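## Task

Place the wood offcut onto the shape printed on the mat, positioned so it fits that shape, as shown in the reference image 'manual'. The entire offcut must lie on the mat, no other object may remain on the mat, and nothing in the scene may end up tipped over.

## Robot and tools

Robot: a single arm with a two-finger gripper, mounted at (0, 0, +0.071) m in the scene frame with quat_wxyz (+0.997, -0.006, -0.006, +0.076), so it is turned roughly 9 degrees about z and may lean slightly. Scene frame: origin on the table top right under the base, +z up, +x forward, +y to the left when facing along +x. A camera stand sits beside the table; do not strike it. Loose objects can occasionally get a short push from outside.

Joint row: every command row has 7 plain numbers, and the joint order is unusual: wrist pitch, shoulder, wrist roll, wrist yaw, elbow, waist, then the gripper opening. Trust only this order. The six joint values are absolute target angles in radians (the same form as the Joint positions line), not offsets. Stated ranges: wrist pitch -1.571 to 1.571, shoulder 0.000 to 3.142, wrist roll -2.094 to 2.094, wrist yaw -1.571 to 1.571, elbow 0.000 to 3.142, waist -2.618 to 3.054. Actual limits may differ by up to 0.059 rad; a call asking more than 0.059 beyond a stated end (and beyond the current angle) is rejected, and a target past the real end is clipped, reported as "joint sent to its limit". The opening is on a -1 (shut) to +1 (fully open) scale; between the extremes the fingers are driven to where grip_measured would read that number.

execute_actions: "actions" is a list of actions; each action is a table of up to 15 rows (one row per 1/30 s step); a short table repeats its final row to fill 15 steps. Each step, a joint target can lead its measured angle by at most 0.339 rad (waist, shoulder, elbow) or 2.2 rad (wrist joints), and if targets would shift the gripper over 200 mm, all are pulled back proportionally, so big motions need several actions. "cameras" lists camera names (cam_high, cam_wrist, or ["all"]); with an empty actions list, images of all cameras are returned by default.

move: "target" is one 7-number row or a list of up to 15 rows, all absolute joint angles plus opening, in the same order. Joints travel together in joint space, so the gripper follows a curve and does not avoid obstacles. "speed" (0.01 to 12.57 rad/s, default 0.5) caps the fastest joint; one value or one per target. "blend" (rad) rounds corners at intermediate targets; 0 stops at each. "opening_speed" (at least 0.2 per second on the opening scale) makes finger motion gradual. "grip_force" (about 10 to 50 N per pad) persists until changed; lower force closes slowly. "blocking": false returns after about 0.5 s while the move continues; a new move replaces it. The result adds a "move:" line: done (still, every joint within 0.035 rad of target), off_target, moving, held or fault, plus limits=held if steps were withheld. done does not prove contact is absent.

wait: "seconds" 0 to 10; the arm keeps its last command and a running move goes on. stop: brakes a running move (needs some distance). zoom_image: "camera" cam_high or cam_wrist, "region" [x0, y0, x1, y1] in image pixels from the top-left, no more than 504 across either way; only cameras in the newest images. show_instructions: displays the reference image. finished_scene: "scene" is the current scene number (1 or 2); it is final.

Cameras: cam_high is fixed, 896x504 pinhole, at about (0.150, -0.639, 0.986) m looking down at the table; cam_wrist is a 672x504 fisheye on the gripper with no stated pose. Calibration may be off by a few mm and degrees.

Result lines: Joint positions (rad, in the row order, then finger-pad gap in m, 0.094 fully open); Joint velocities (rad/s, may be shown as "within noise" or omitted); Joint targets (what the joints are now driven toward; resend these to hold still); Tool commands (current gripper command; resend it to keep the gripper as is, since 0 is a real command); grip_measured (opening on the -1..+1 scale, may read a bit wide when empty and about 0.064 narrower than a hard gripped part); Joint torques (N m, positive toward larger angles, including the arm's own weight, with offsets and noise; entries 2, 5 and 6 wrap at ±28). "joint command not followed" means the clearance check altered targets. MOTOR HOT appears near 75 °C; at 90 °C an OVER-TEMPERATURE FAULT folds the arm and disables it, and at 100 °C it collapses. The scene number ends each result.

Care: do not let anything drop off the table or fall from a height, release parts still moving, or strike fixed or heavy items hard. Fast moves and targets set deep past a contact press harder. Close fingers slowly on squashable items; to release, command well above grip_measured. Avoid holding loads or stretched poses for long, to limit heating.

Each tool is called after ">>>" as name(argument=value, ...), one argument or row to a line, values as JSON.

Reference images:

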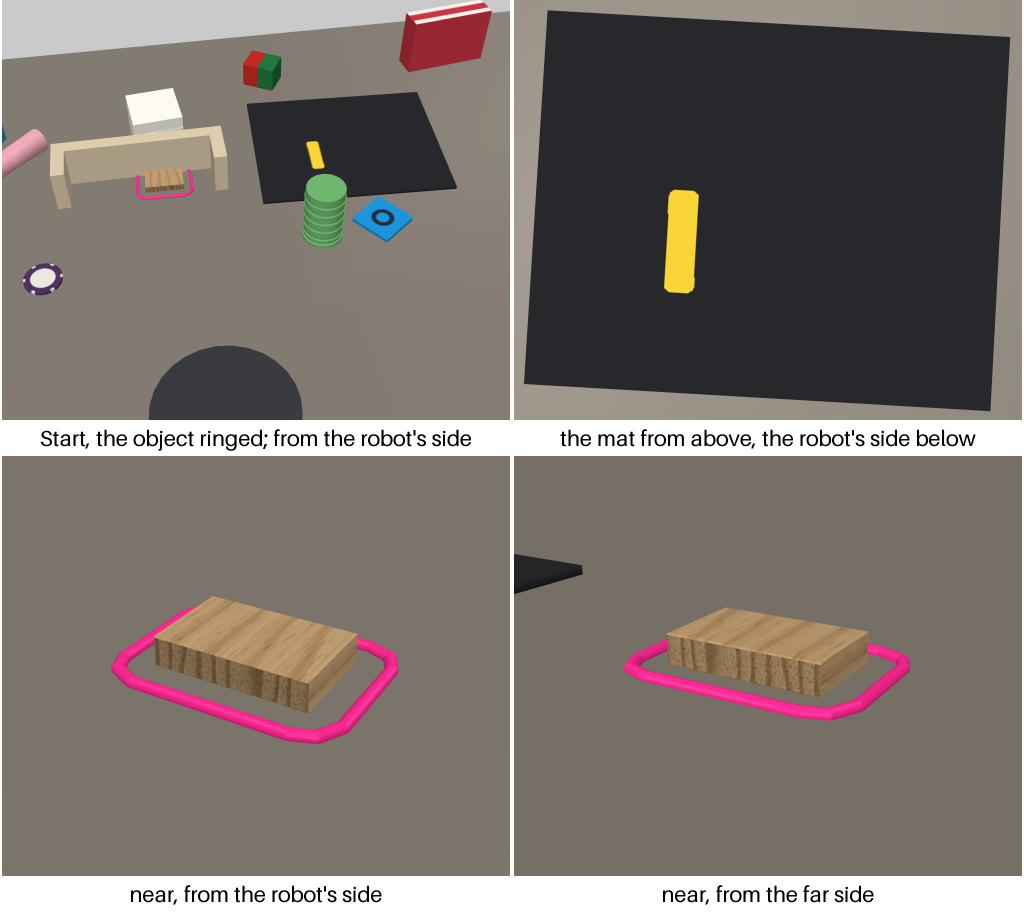

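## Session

>>> execute_actions(
  actions=[],
)

Scene clock: 0.00 s.
grip_measured=+1.000
Joint names: [wrist pitch, shoulder, wrist roll, wrist yaw, elbow, waist]
Joint positions: [0.97 1.584 0.015 -0.035 0.364 -0.063 0.094]
Joint velocities: within noise
Joint torques (N m): no reading
Heat: 28 °C.
Joint targets: [0.987 1.572 0.015 -0.035 0.374 -0.063]
Tool commands: gripper/opening=+1.0

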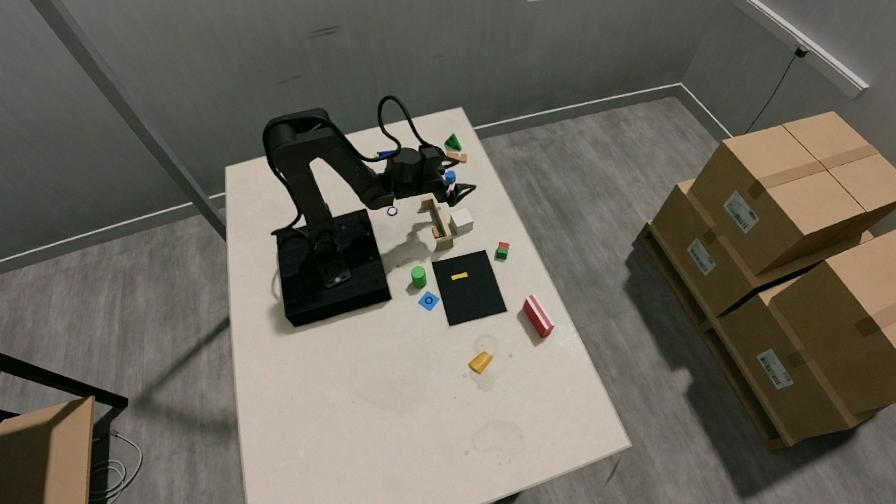

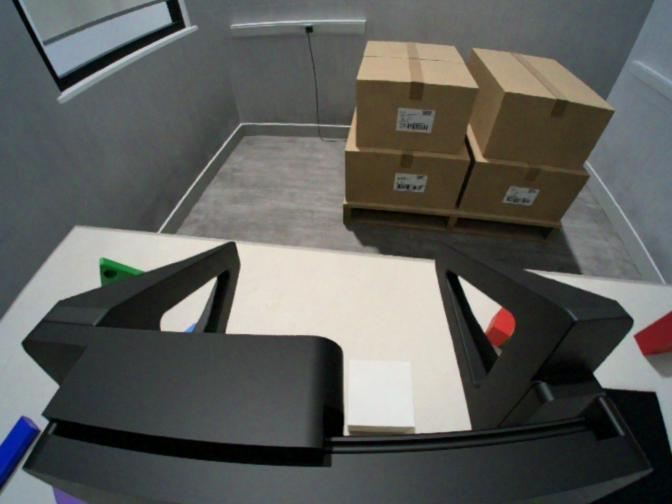

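>>> zoom_image(
  camera="cam_high",
  region=[380, 130, 580, 330],
)

>>> zoom_image(
  camera="cam_high",
  region=[400, 180, 480, 260],
)

Scaled by 2.520 from the camera's 896x504 image, which has a finer 1280x720 frame.

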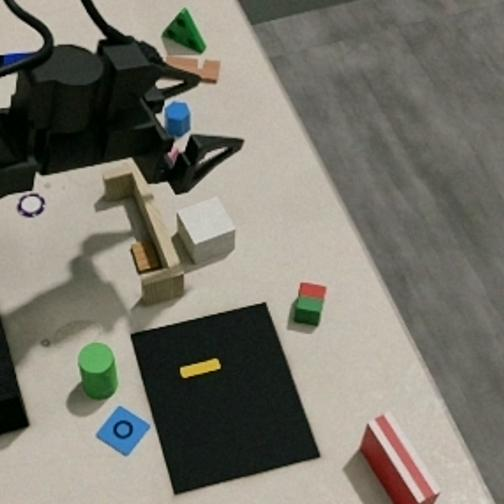

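Scaled by 6.300 from the camera's 896x504 image, which has a finer 1280x720 frame.

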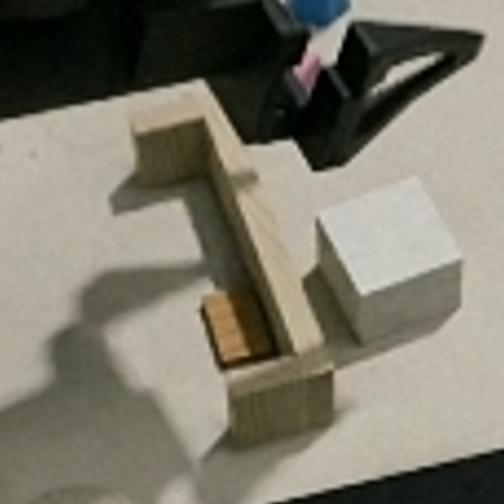

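>>> move(
  target=[-1.164, 1.46, 0.0, 0.0, 1.42, -0.352, 1.0],
  speed=1.2,
  cameras=["all"],
)

>>> zoom_image(
  camera="cam_wrist",
  region=[150, 60, 350, 210],
)

>>> zoom_image(
  camera="cam_wrist",
  region=[300, 80, 520, 280],
)

>>> zoom_image(
  camera="cam_high",
  region=[400, 180, 500, 280],
)

Scene clock: 9.23 s.
grip_measured=+1.000
Joint names: [wrist pitch, shoulder, wrist roll, wrist yaw, elbow, waist]
Joint positions: [-1.158 1.488 0.009 -0.007 1.388 -0.345 0.094]
Joint torques (N m): [0.56 -6.63 -0.1 0.03 7.62 -0.94]
Heat: 29 °C.
Joint targets: [-1.164 1.460 0.000 0.000 1.420 -0.352]
move: done

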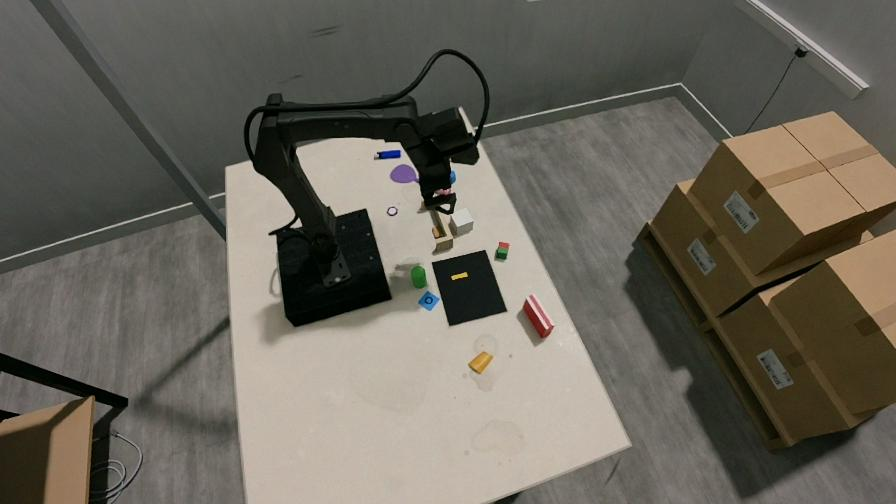

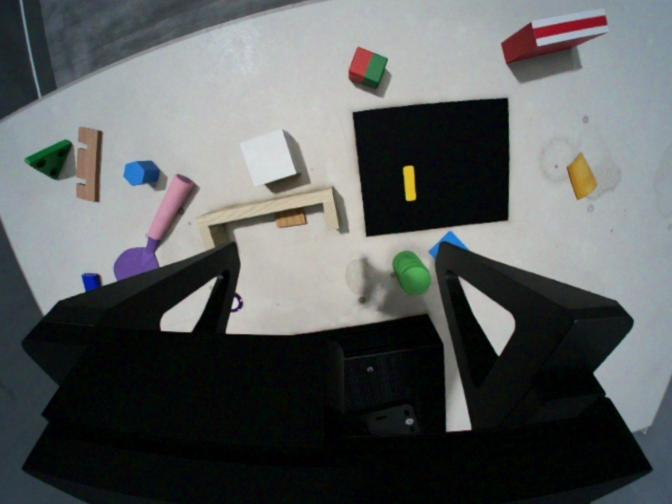

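Scaled by 2.520 from the camera's 672x504 image, which has a finer 960x720 frame.

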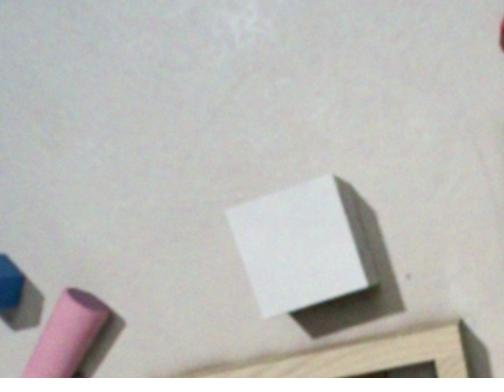

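Scaled by 2.291 from the camera's 672x504 image, which has a finer 960x720 frame.

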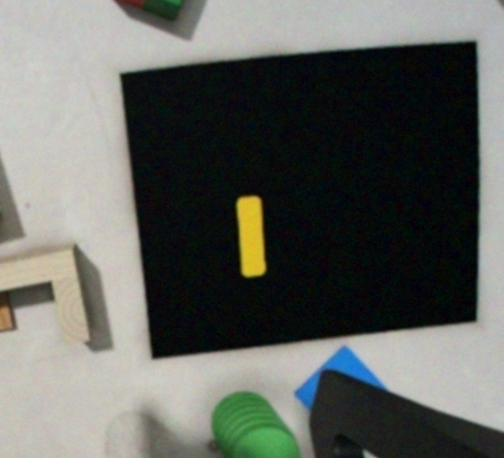

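Scaled by 5.040 from the camera's 896x504 image, which has a finer 1280x720 frame.

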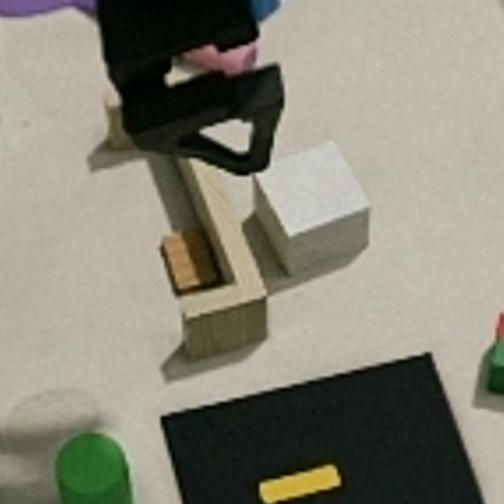

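>>> zoom_image(
  camera="cam_wrist",
  region=[190, 120, 370, 255],
)

Scaled by 2.800 from the camera's 672x504 image, which has a finer 960x720 frame.

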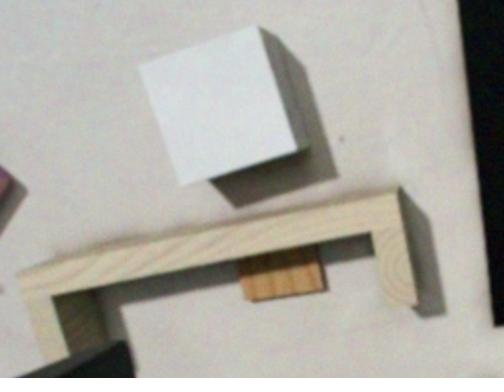

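>>> move(
  target=[0.05, 1.28, 0.08, 0.06, 0.365, -0.105, 0.17],
  speed=1.2,
  cameras=["all"],
)

>>> zoom_image(
  camera="cam_wrist",
  region=[220, 80, 460, 280],
)

>>> zoom_image(
  camera="cam_high",
  region=[390, 160, 490, 260],
)

Scene clock: 46.47 s.
grip_measured=+0.173
Joint names: [wrist pitch, shoulder, wrist roll, wrist yaw, elbow, waist]
Joint positions: [0.018 1.305 0.072 0.05 0.367 -0.111 0.055]
Joint torques (N m): [1.45 -4.48 0.04 0.11 4.11 0.73]
Heat: 30 °C.
Joint targets: [0.050 1.280 0.080 0.060 0.365 -0.105]
move: done

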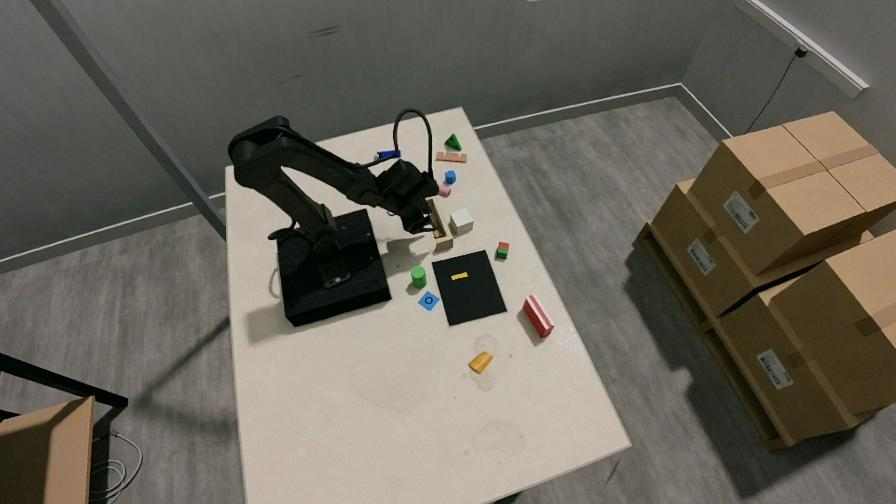

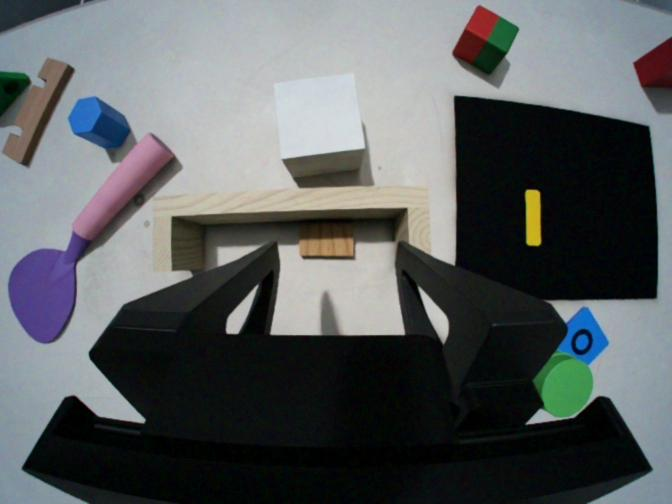

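Scaled by 2.100 from the camera's 672x504 image, which has a finer 960x720 frame.

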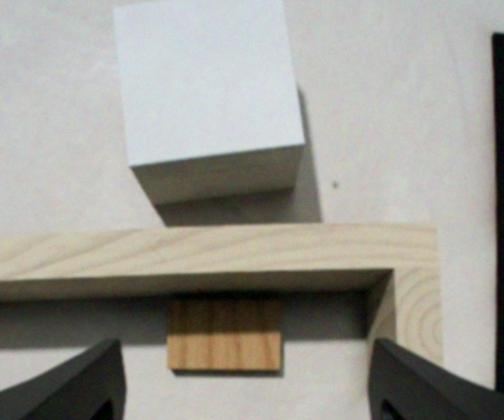

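Scaled by 5.040 from the camera's 896x504 image, which has a finer 1280x720 frame.

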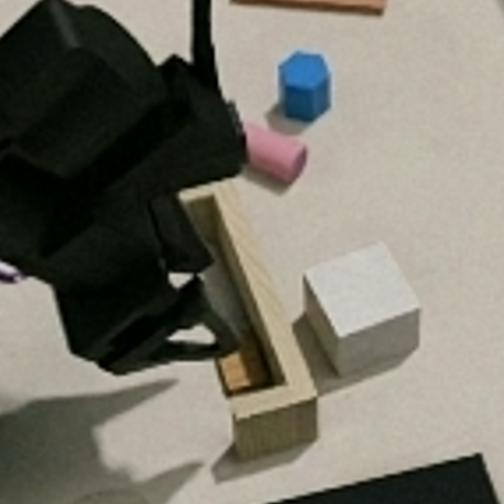

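>>> move(
  target=[0.35, 1.533, 0.112, 0.09, 0.288, -0.066, -0.04],
  speed=0.5,
  cameras=["all"],
)

>>> zoom_image(
  camera="cam_wrist",
  region=[230, 150, 450, 300],
)

>>> zoom_image(
  camera="cam_high",
  region=[390, 160, 490, 260],
)

Scene clock: 56.83 s.
grip_measured=-0.037
Joint names: [wrist pitch, shoulder, wrist roll, wrist yaw, elbow, waist]
Joint positions: [0.318 1.529 0.104 0.079 0.292 -0.073 0.045]
Joint torques (N m): [1.49 -3.1 0.09 0.17 3.03 0.58]
Heat: 30 °C.
Joint targets: [0.350 1.533 0.112 0.090 0.288 -0.066]
move: done

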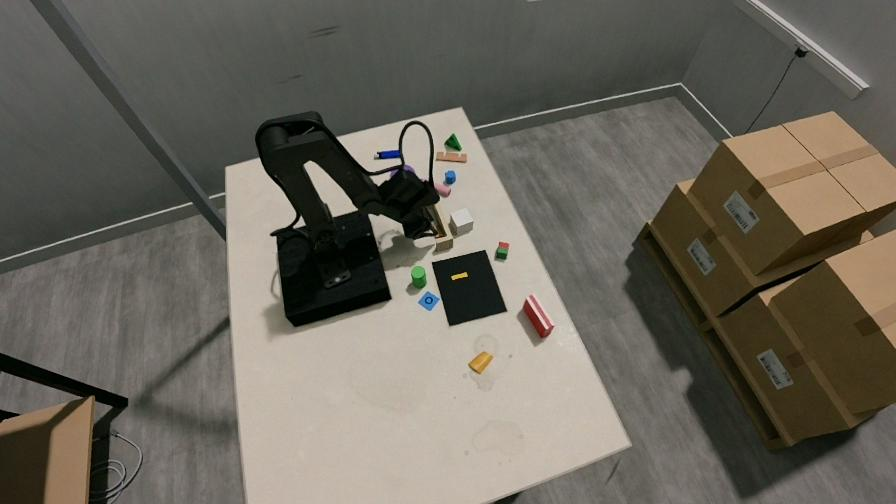

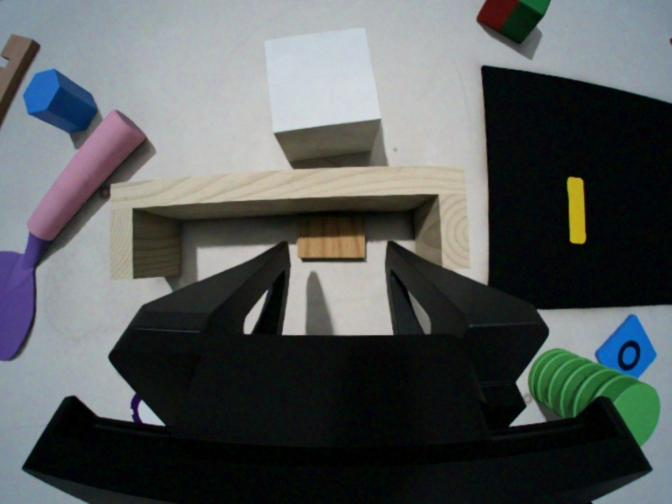

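Scaled by 2.291 from the camera's 672x504 image, which has a finer 960x720 frame.

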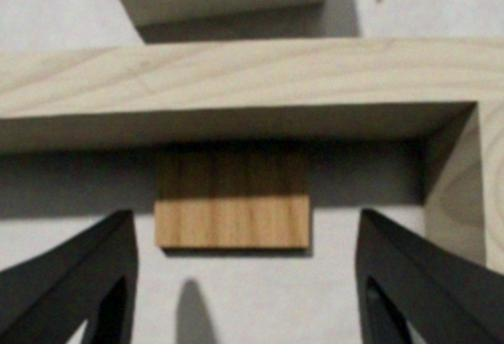

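Scaled by 5.040 from the camera's 896x504 image, which has a finer 1280x720 frame.

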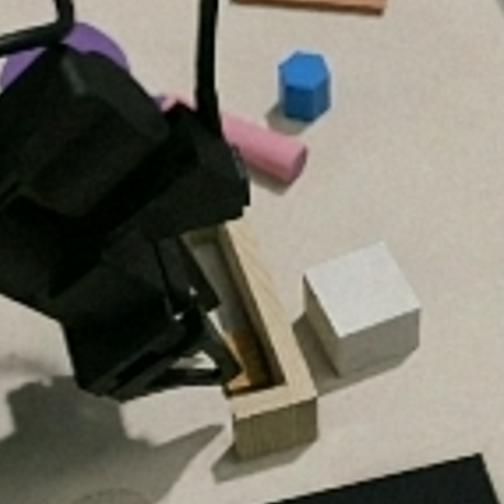

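>>> move(
  target=[0.522, 1.662, 0.132, 0.104, 0.258, -0.045, -0.04],
  speed=0.3,
  cameras=["all"],
)

>>> zoom_image(
  camera="cam_wrist",
  region=[230, 150, 450, 300],
)

>>> zoom_image(
  camera="cam_high",
  region=[400, 180, 480, 260],
)

Scene clock: 64.00 s.
grip_measured=-0.037
Joint names: [wrist pitch, shoulder, wrist roll, wrist yaw, elbow, waist]
Joint positions: [0.49 1.655 0.124 0.093 0.264 -0.052 0.045]
Joint torques (N m): [1.53 -3.04 0.06 0.16 2.04 0.73]
Heat: 29 °C.
Joint targets: [0.522 1.662 0.132 0.104 0.258 -0.045]
move: done

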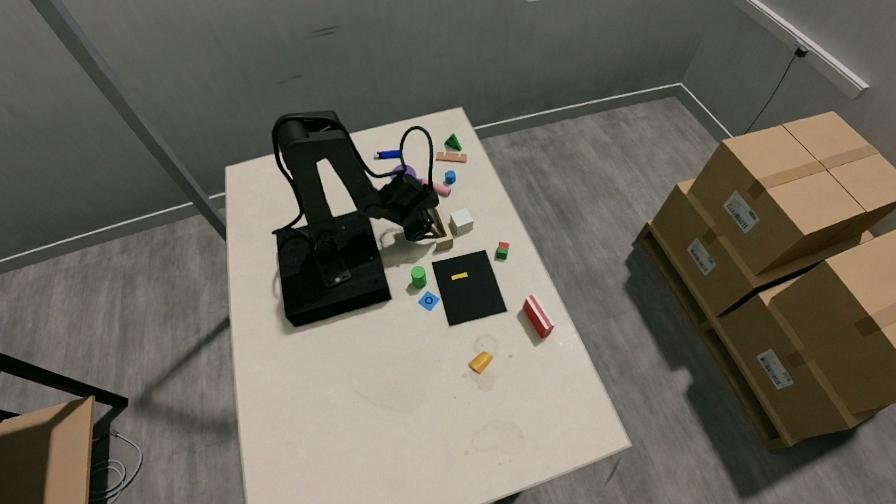

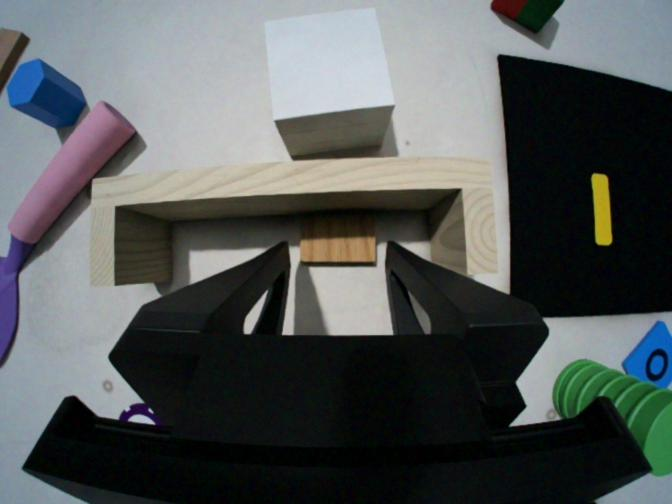

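Scaled by 2.291 from the camera's 672x504 image, which has a finer 960x720 frame.

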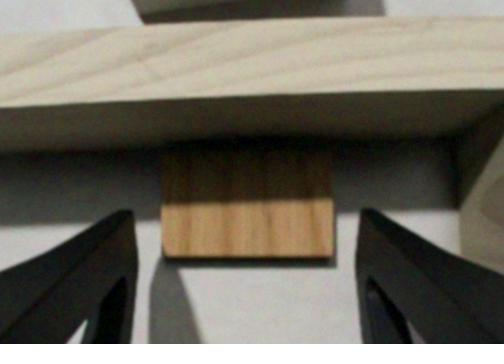

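Scaled by 6.300 from the camera's 896x504 image, which has a finer 1280x720 frame.

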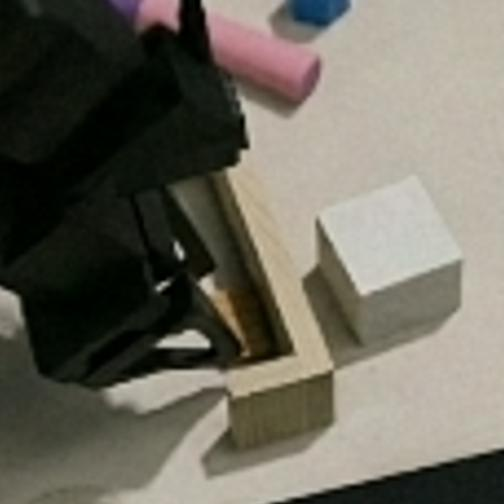

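>>> move(
  target=[0.575, 1.711, 0.133, 0.106, 0.254, -0.044, -0.04],
  speed=0.2,
  cameras=["cam_wrist", "cam_high"],
)

>>> zoom_image(
  camera="cam_wrist",
  region=[230, 150, 450, 300],
)

>>> zoom_image(
  camera="cam_high",
  region=[400, 190, 470, 260],
)

Scene clock: 72.83 s.
grip_measured=-0.037
Joint names: [wrist pitch, shoulder, wrist roll, wrist yaw, elbow, waist]
Joint positions: [0.543 1.703 0.125 0.095 0.264 -0.052 0.045]
Joint torques (N m): [1.51 -3.3 0.09 0.13 1.33 0.75]
Heat: 29 °C.
Joint targets: [0.575 1.711 0.133 0.106 0.254 -0.044]
move: done

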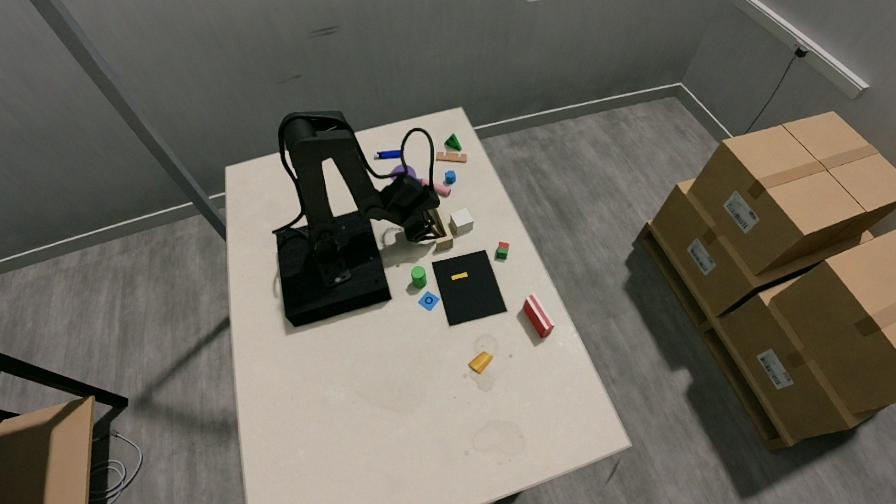

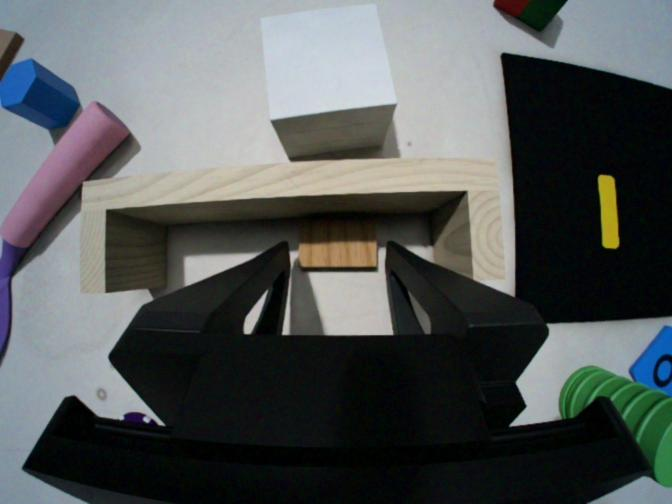

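Scaled by 2.291 from the camera's 672x504 image, which has a finer 960x720 frame.

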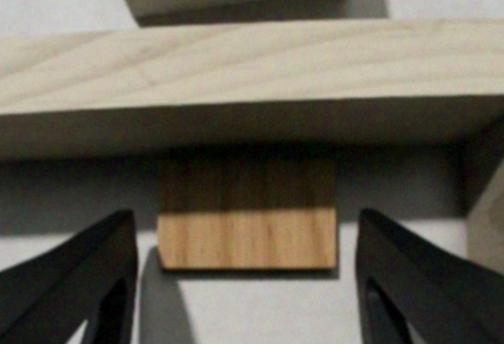

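Scaled by 7.200 from the camera's 896x504 image, which has a finer 1280x720 frame.

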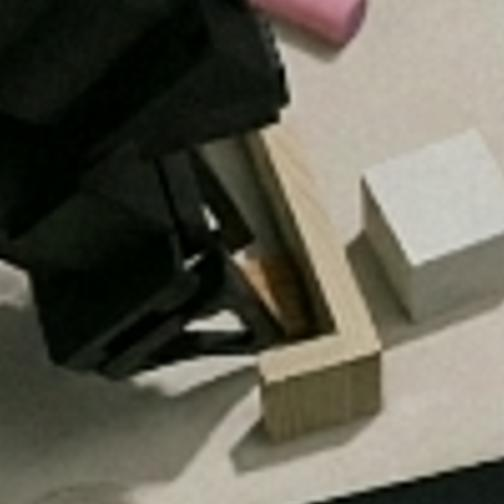

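>>> move(
  target=[0.644, 1.774, 0.133, 0.106, 0.246, -0.044, -0.04],
  speed=0.15,
  cameras=["cam_wrist"],
)

>>> zoom_image(
  camera="cam_wrist",
  region=[250, 190, 430, 310],
)

Scene clock: 88.43 s.
grip_measured=-0.037
Joint names: [wrist pitch, shoulder, wrist roll, wrist yaw, elbow, waist]
Joint positions: [0.617 1.763 0.125 0.099 0.254 -0.052 0.045]
Joint torques (N m): [1.47 -3.47 0.08 0.13 1.32 0.77]
Heat: 30 °C.
Joint targets: [0.644 1.774 0.133 0.106 0.246 -0.044]
move: done
Images, in order (width x height): cam_wrist 672x504.

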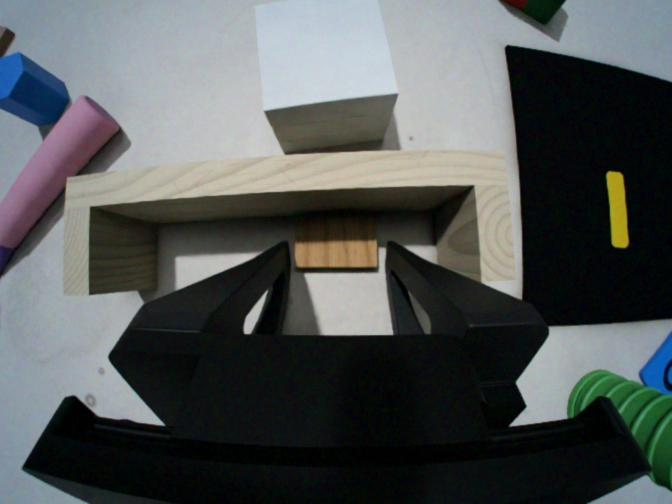

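Scaled by 2.800 from the camera's 672x504 image, which has a finer 960x720 frame.

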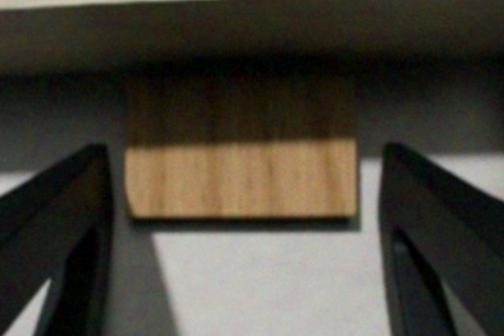

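>>> move(
  target=[0.675, 1.802, 0.133, 0.106, 0.244, -0.044, -0.04],
  speed=0.12,
  cameras=["cam_wrist"],
)

>>> zoom_image(
  camera="cam_wrist",
  region=[250, 190, 430, 310],
)

Scene clock: 92.50 s.
grip_measured=-0.037
Joint names: [wrist pitch, shoulder, wrist roll, wrist yaw, elbow, waist]
Joint positions: [0.66 1.788 0.125 0.101 0.254 -0.052 0.045]
Joint torques (N m): [1.35 -3.23 0.06 0.1 1.02 0.64]
Heat: 30 °C.
Joint targets: [0.675 1.802 0.133 0.106 0.244 -0.044]
move: done
Images, in order (width x height): cam_wrist 672x504.

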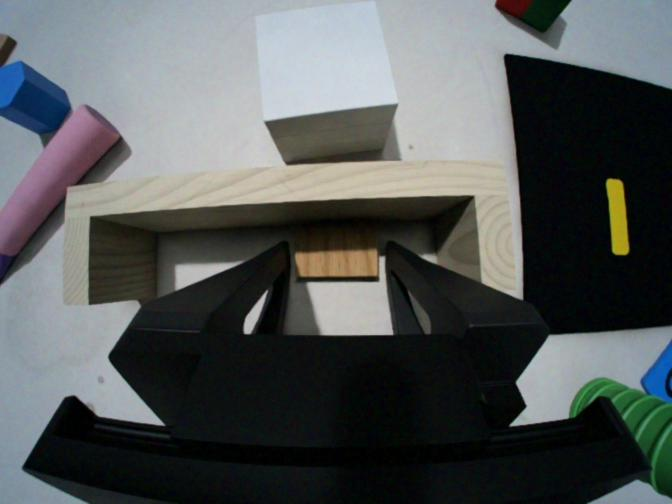

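Scaled by 2.800 from the camera's 672x504 image, which has a finer 960x720 frame.

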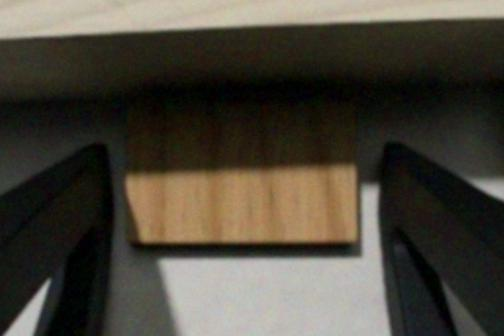

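>>> move(
  target=[0.622, 1.806, 0.133, 0.106, 0.242, -0.044, -0.04],
  speed=0.1,
  cameras=["cam_wrist"],
)

>>> zoom_image(
  camera="cam_wrist",
  region=[250, 190, 430, 310],
)

Scene clock: 95.60 s.
grip_measured=-0.037
Joint names: [wrist pitch, shoulder, wrist roll, wrist yaw, elbow, waist]
Joint positions: [0.659 1.788 0.125 0.101 0.254 -0.052 0.045]
Joint torques (N m): [0.8 -3 0.07 0.1 0.87 0.8]
Heat: 30 °C.
Joint targets: [0.622 1.806 0.133 0.106 0.242 -0.044]
move: off_target; the wrist pitch is farthest, 0.037 rad from its target
Images, in order (width x height): cam_wrist 672x504.

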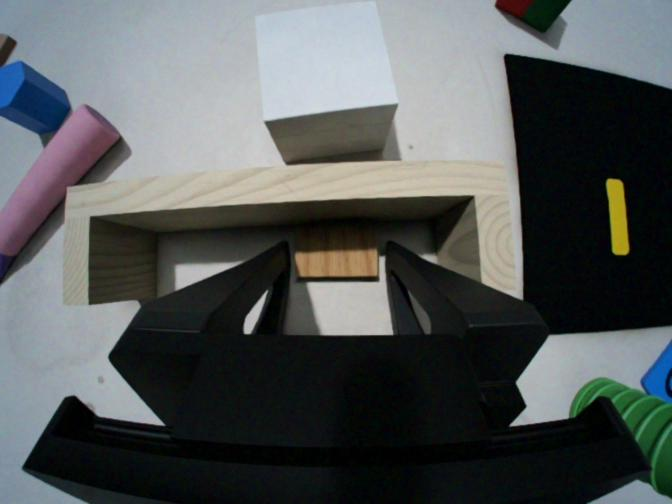

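Scaled by 2.800 from the camera's 672x504 image, which has a finer 960x720 frame.

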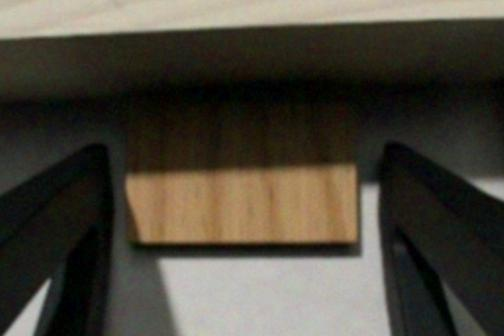

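>>> move(
  target=[0.6, 1.812, 0.133, 0.106, 0.240, -0.044, -0.04],
  speed=0.1,
  cameras=["cam_wrist"],
)

>>> zoom_image(
  camera="cam_wrist",
  region=[250, 190, 430, 310],
)

Scene clock: 97.33 s.
grip_measured=-0.037
Joint names: [wrist pitch, shoulder, wrist roll, wrist yaw, elbow, waist]
Joint positions: [0.657 1.789 0.125 0.103 0.254 -0.052 0.045]
Joint torques (N m): [0.52 -2.61 0.11 0.1 0.66 0.79]
Heat: 30 °C.
Joint targets: [0.600 1.812 0.133 0.106 0.240 -0.044]
move: off_target; the wrist pitch is farthest, 0.057 rad from its target
Images, in order (width x height): cam_wrist 672x504.

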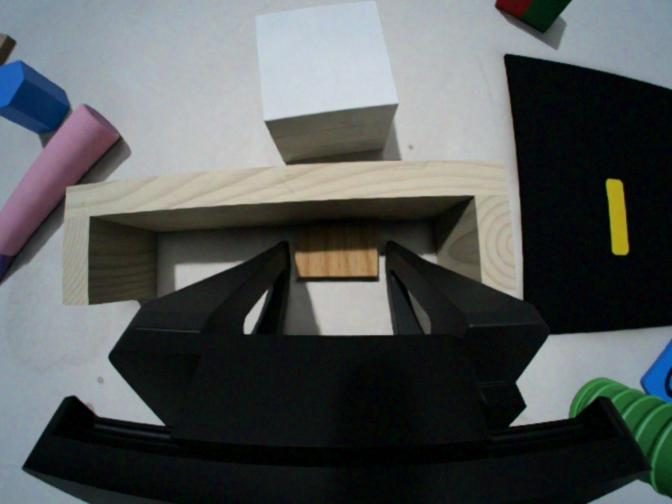

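Scaled by 2.800 from the camera's 672x504 image, which has a finer 960x720 frame.

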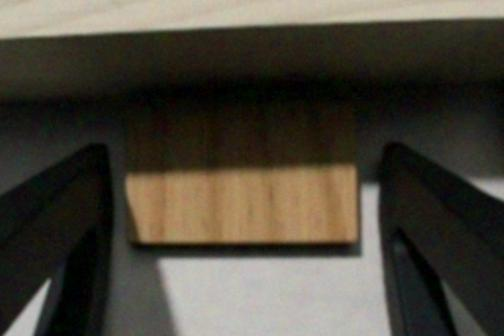

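>>> move(
  target=[
    [0.49, 1.635, 0.133, 0.106, 0.272, -0.044, -0.04],
    [0.622, 1.756, 0.133, 0.106, 0.250, -0.044, -0.04],
  ],
  speed=[0.3, 0.15],
  cameras=["cam_wrist"],
)

>>> zoom_image(
  camera="cam_wrist",
  region=[250, 190, 430, 310],
)

Scene clock: 102.63 s.
grip_measured=-0.037
Joint names: [wrist pitch, shoulder, wrist roll, wrist yaw, elbow, waist]
Joint positions: [0.59 1.747 0.126 0.103 0.254 -0.052 0.045]
Joint torques (N m): [1.49 -3.19 0.08 0.08 1.68 0.66]
Heat: 30 °C.
Joint targets: [0.622 1.756 0.133 0.106 0.250 -0.044]
move: done
Images, in order (width x height): cam_wrist 672x504.

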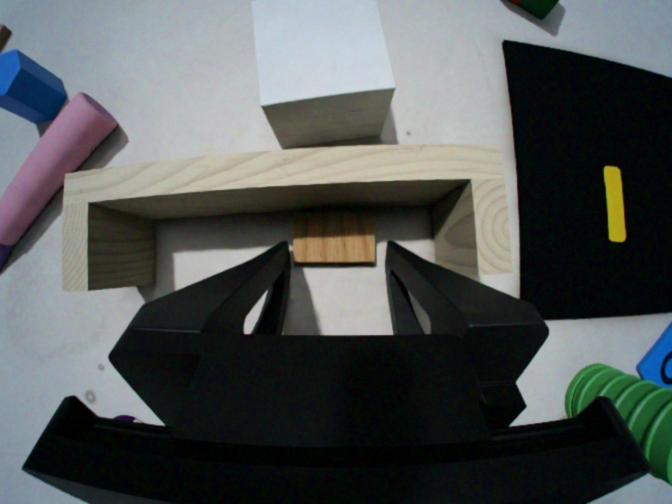

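Scaled by 2.800 from the camera's 672x504 image, which has a finer 960x720 frame.

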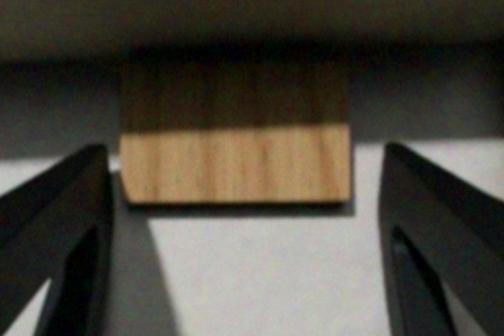

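>>> move(
  target=[0.622, 1.756, 0.133, 0.106, 0.250, -0.044, -1.0],
  speed=0.3,
  grip_force=30,
  cameras=["cam_wrist"],
)

>>> zoom_image(
  camera="cam_wrist",
  region=[250, 190, 430, 310],
)

Scene clock: 105.03 s.
grip_measured=-0.215
Joint names: [wrist pitch, shoulder, wrist roll, wrist yaw, elbow, waist]
Joint positions: [0.591 1.747 0.126 0.103 0.254 -0.052 0.037]
Joint torques (N m): [1.52 -3.12 0.1 0.04 1.61 0.76]
Heat: 30 °C.
Joint targets: [0.622 1.756 0.133 0.106 0.250 -0.044]
grip_force (N): 30
move: done
Images, in order (width x height): cam_wrist 672x504.

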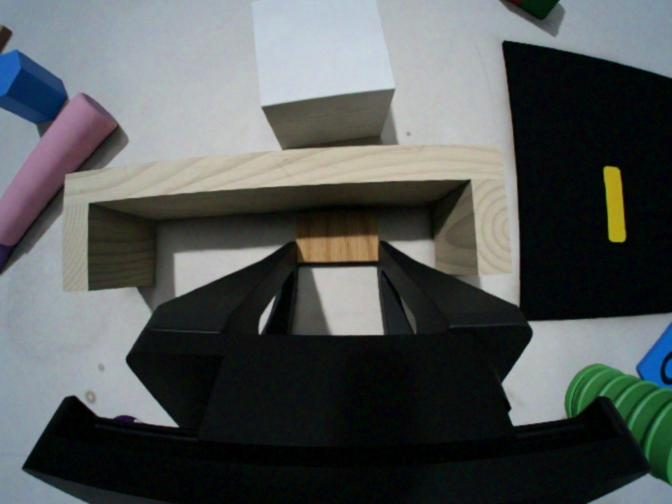

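Scaled by 2.800 from the camera's 672x504 image, which has a finer 960x720 frame.

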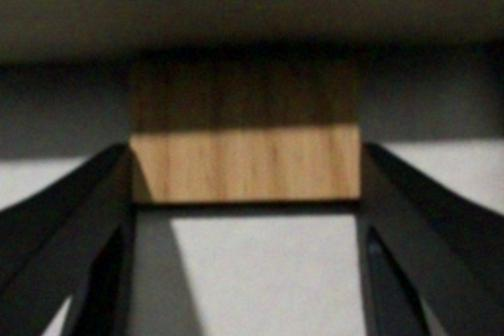

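>>> move(
  target=[
    [-0.29, 1.13, 0.133, 0.106, 0.56, -0.044, -1.0],
    [-1.0, 1.6, 0.45, -0.2, 1.2, -0.45, -1.0],
    [-1.50, 2.337, 0.783, -0.575, 1.78, -0.882, -1.0],
  ],
  speed=[0.6, 1.0, 0.8],
  blend=[0.05, 0.2, 0.0],
  cameras=["all"],
)

>>> zoom_image(
  camera="cam_wrist",
  region=[200, 30, 480, 290],
)

>>> zoom_image(
  camera="cam_high",
  region=[400, 200, 540, 340],
)

Scene clock: 120.37 s.
grip_measured=-0.217
Joint names: [wrist pitch, shoulder, wrist roll, wrist yaw, elbow, waist]
Joint positions: [-1.477 2.334 0.775 -0.561 1.752 -0.887 0.037]
Joint torques (N m): [-1.1 -9.42 0.11 -0.49 6 0.36]
Heat: 30 °C.
Joint targets: [-1.500 2.337 0.783 -0.575 1.780 -0.882]
grip_force (N): 30
move: done

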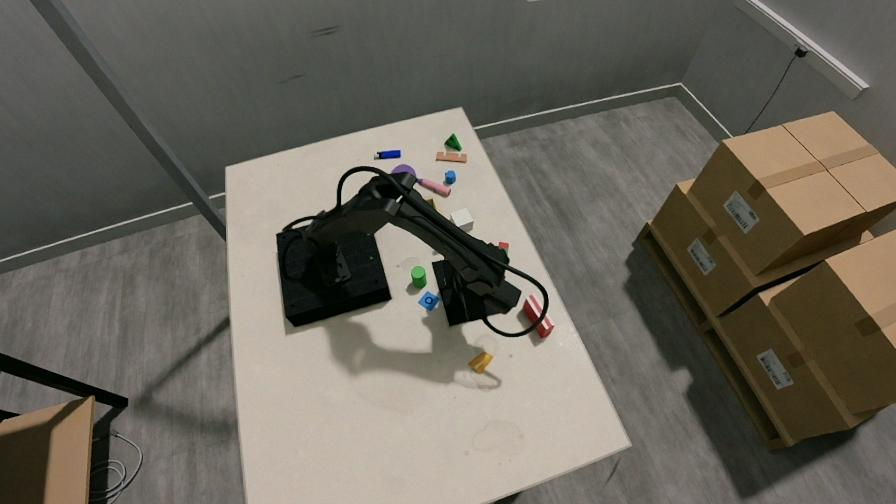

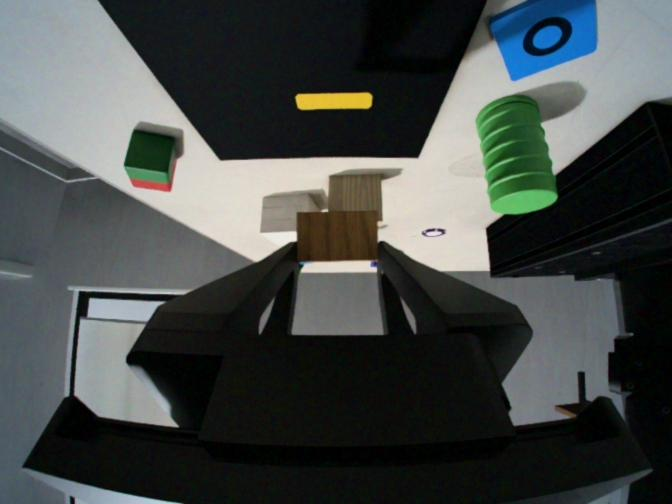

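Scaled by 1.800 from the camera's 672x504 image, which has a finer 960x720 frame.

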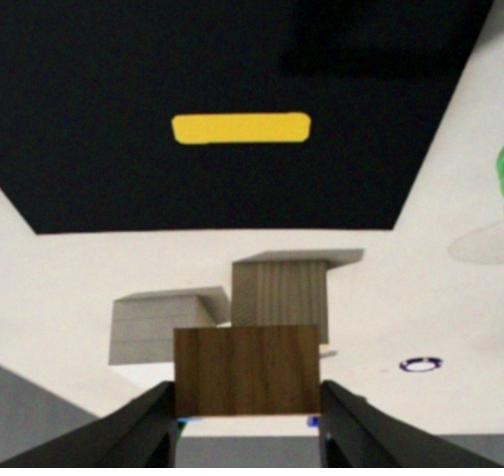

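Scaled by 3.600 from the camera's 896x504 image, which has a finer 1280x720 frame.

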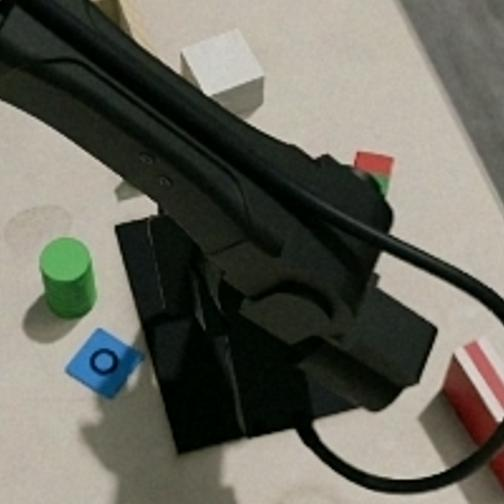

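>>> move(
  target=[-1.298, 2.436, 0.797, -0.572, 1.674, -0.853, -1.0],
  speed=0.35,
  cameras=["all"],
)

>>> zoom_image(
  camera="cam_wrist",
  region=[240, 90, 440, 280],
)

Scene clock: 138.37 s.
grip_measured=-0.217
Joint names: [wrist pitch, shoulder, wrist roll, wrist yaw, elbow, waist]
Joint positions: [-1.309 2.428 0.789 -0.561 1.677 -0.859 0.037]
Joint torques (N m): [-0.73 -9.36 0.05 -0.4 2.88 0.51]
Heat: 32 °C.
Joint targets: [-1.298 2.436 0.797 -0.572 1.674 -0.853]
grip_force (N): 30
move: done

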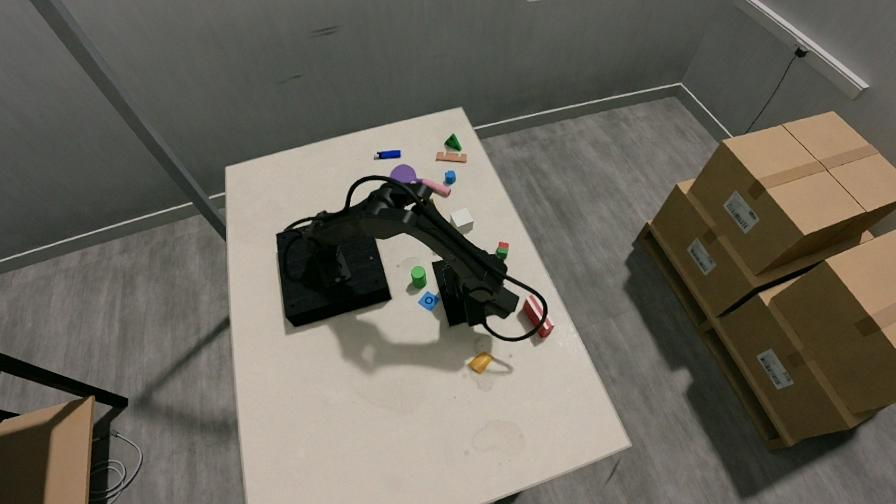

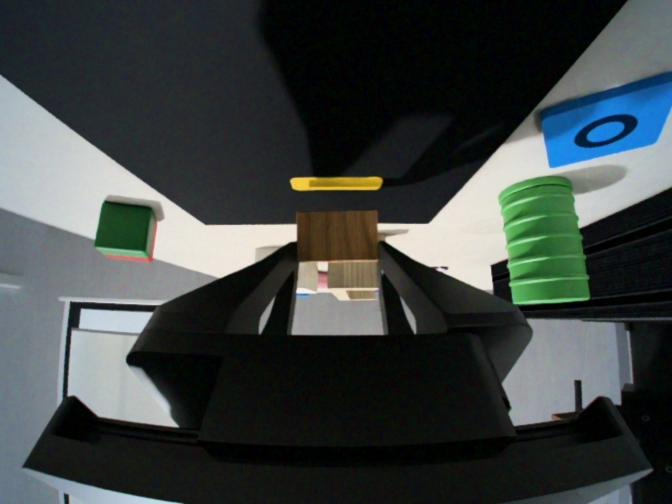

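Scaled by 2.520 from the camera's 672x504 image, which has a finer 960x720 frame.

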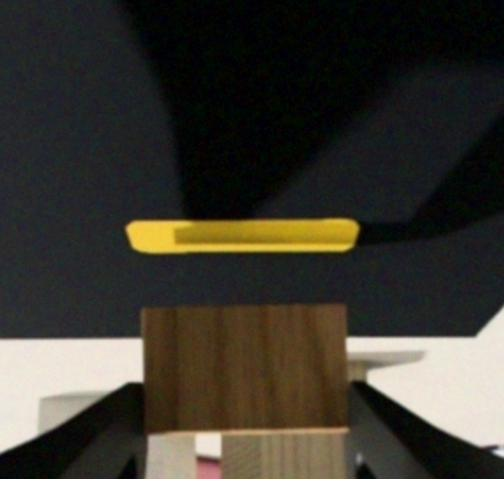

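>>> move(
  target=[-1.336, 2.477, 0.794, -0.532, 1.738, -0.866, -1.0],
  speed=0.15,
  cameras=["cam_wrist"],
)

>>> zoom_image(
  camera="cam_wrist",
  region=[240, 120, 440, 280],
)

Scene clock: 156.23 s.
grip_measured=-0.217
Joint names: [wrist pitch, shoulder, wrist roll, wrist yaw, elbow, waist]
Joint positions: [-1.313 2.462 0.789 -0.535 1.712 -0.859 0.037]
Joint torques (N m): [-1.11 -8.9 0.02 -0.22 5.31 -0.68]
Heat: 32 °C.
Joint targets: [-1.336 2.477 0.794 -0.532 1.738 -0.866]
grip_force (N): 30
move: done
Images, in order (width x height): cam_wrist 672x504.

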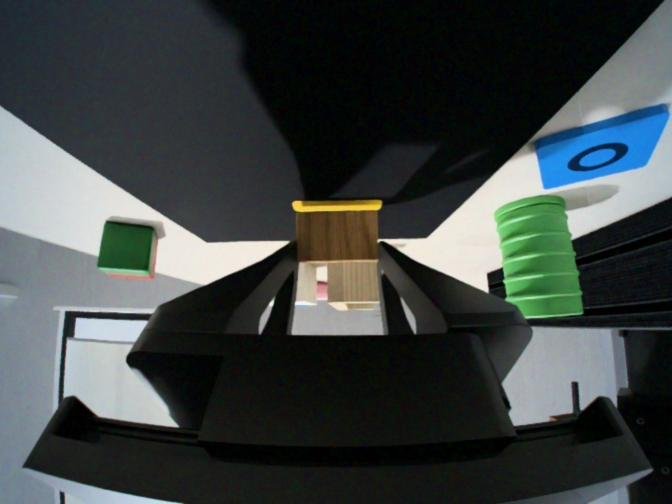

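Scaled by 2.520 from the camera's 672x504 image, which has a finer 960x720 frame.

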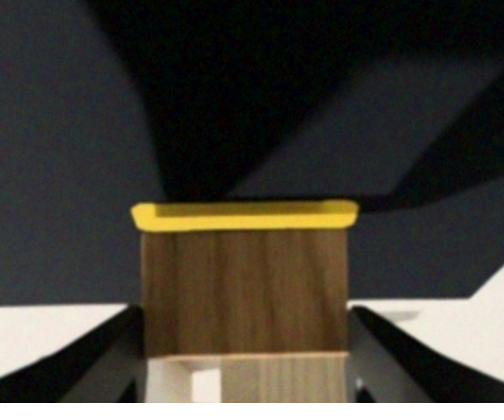

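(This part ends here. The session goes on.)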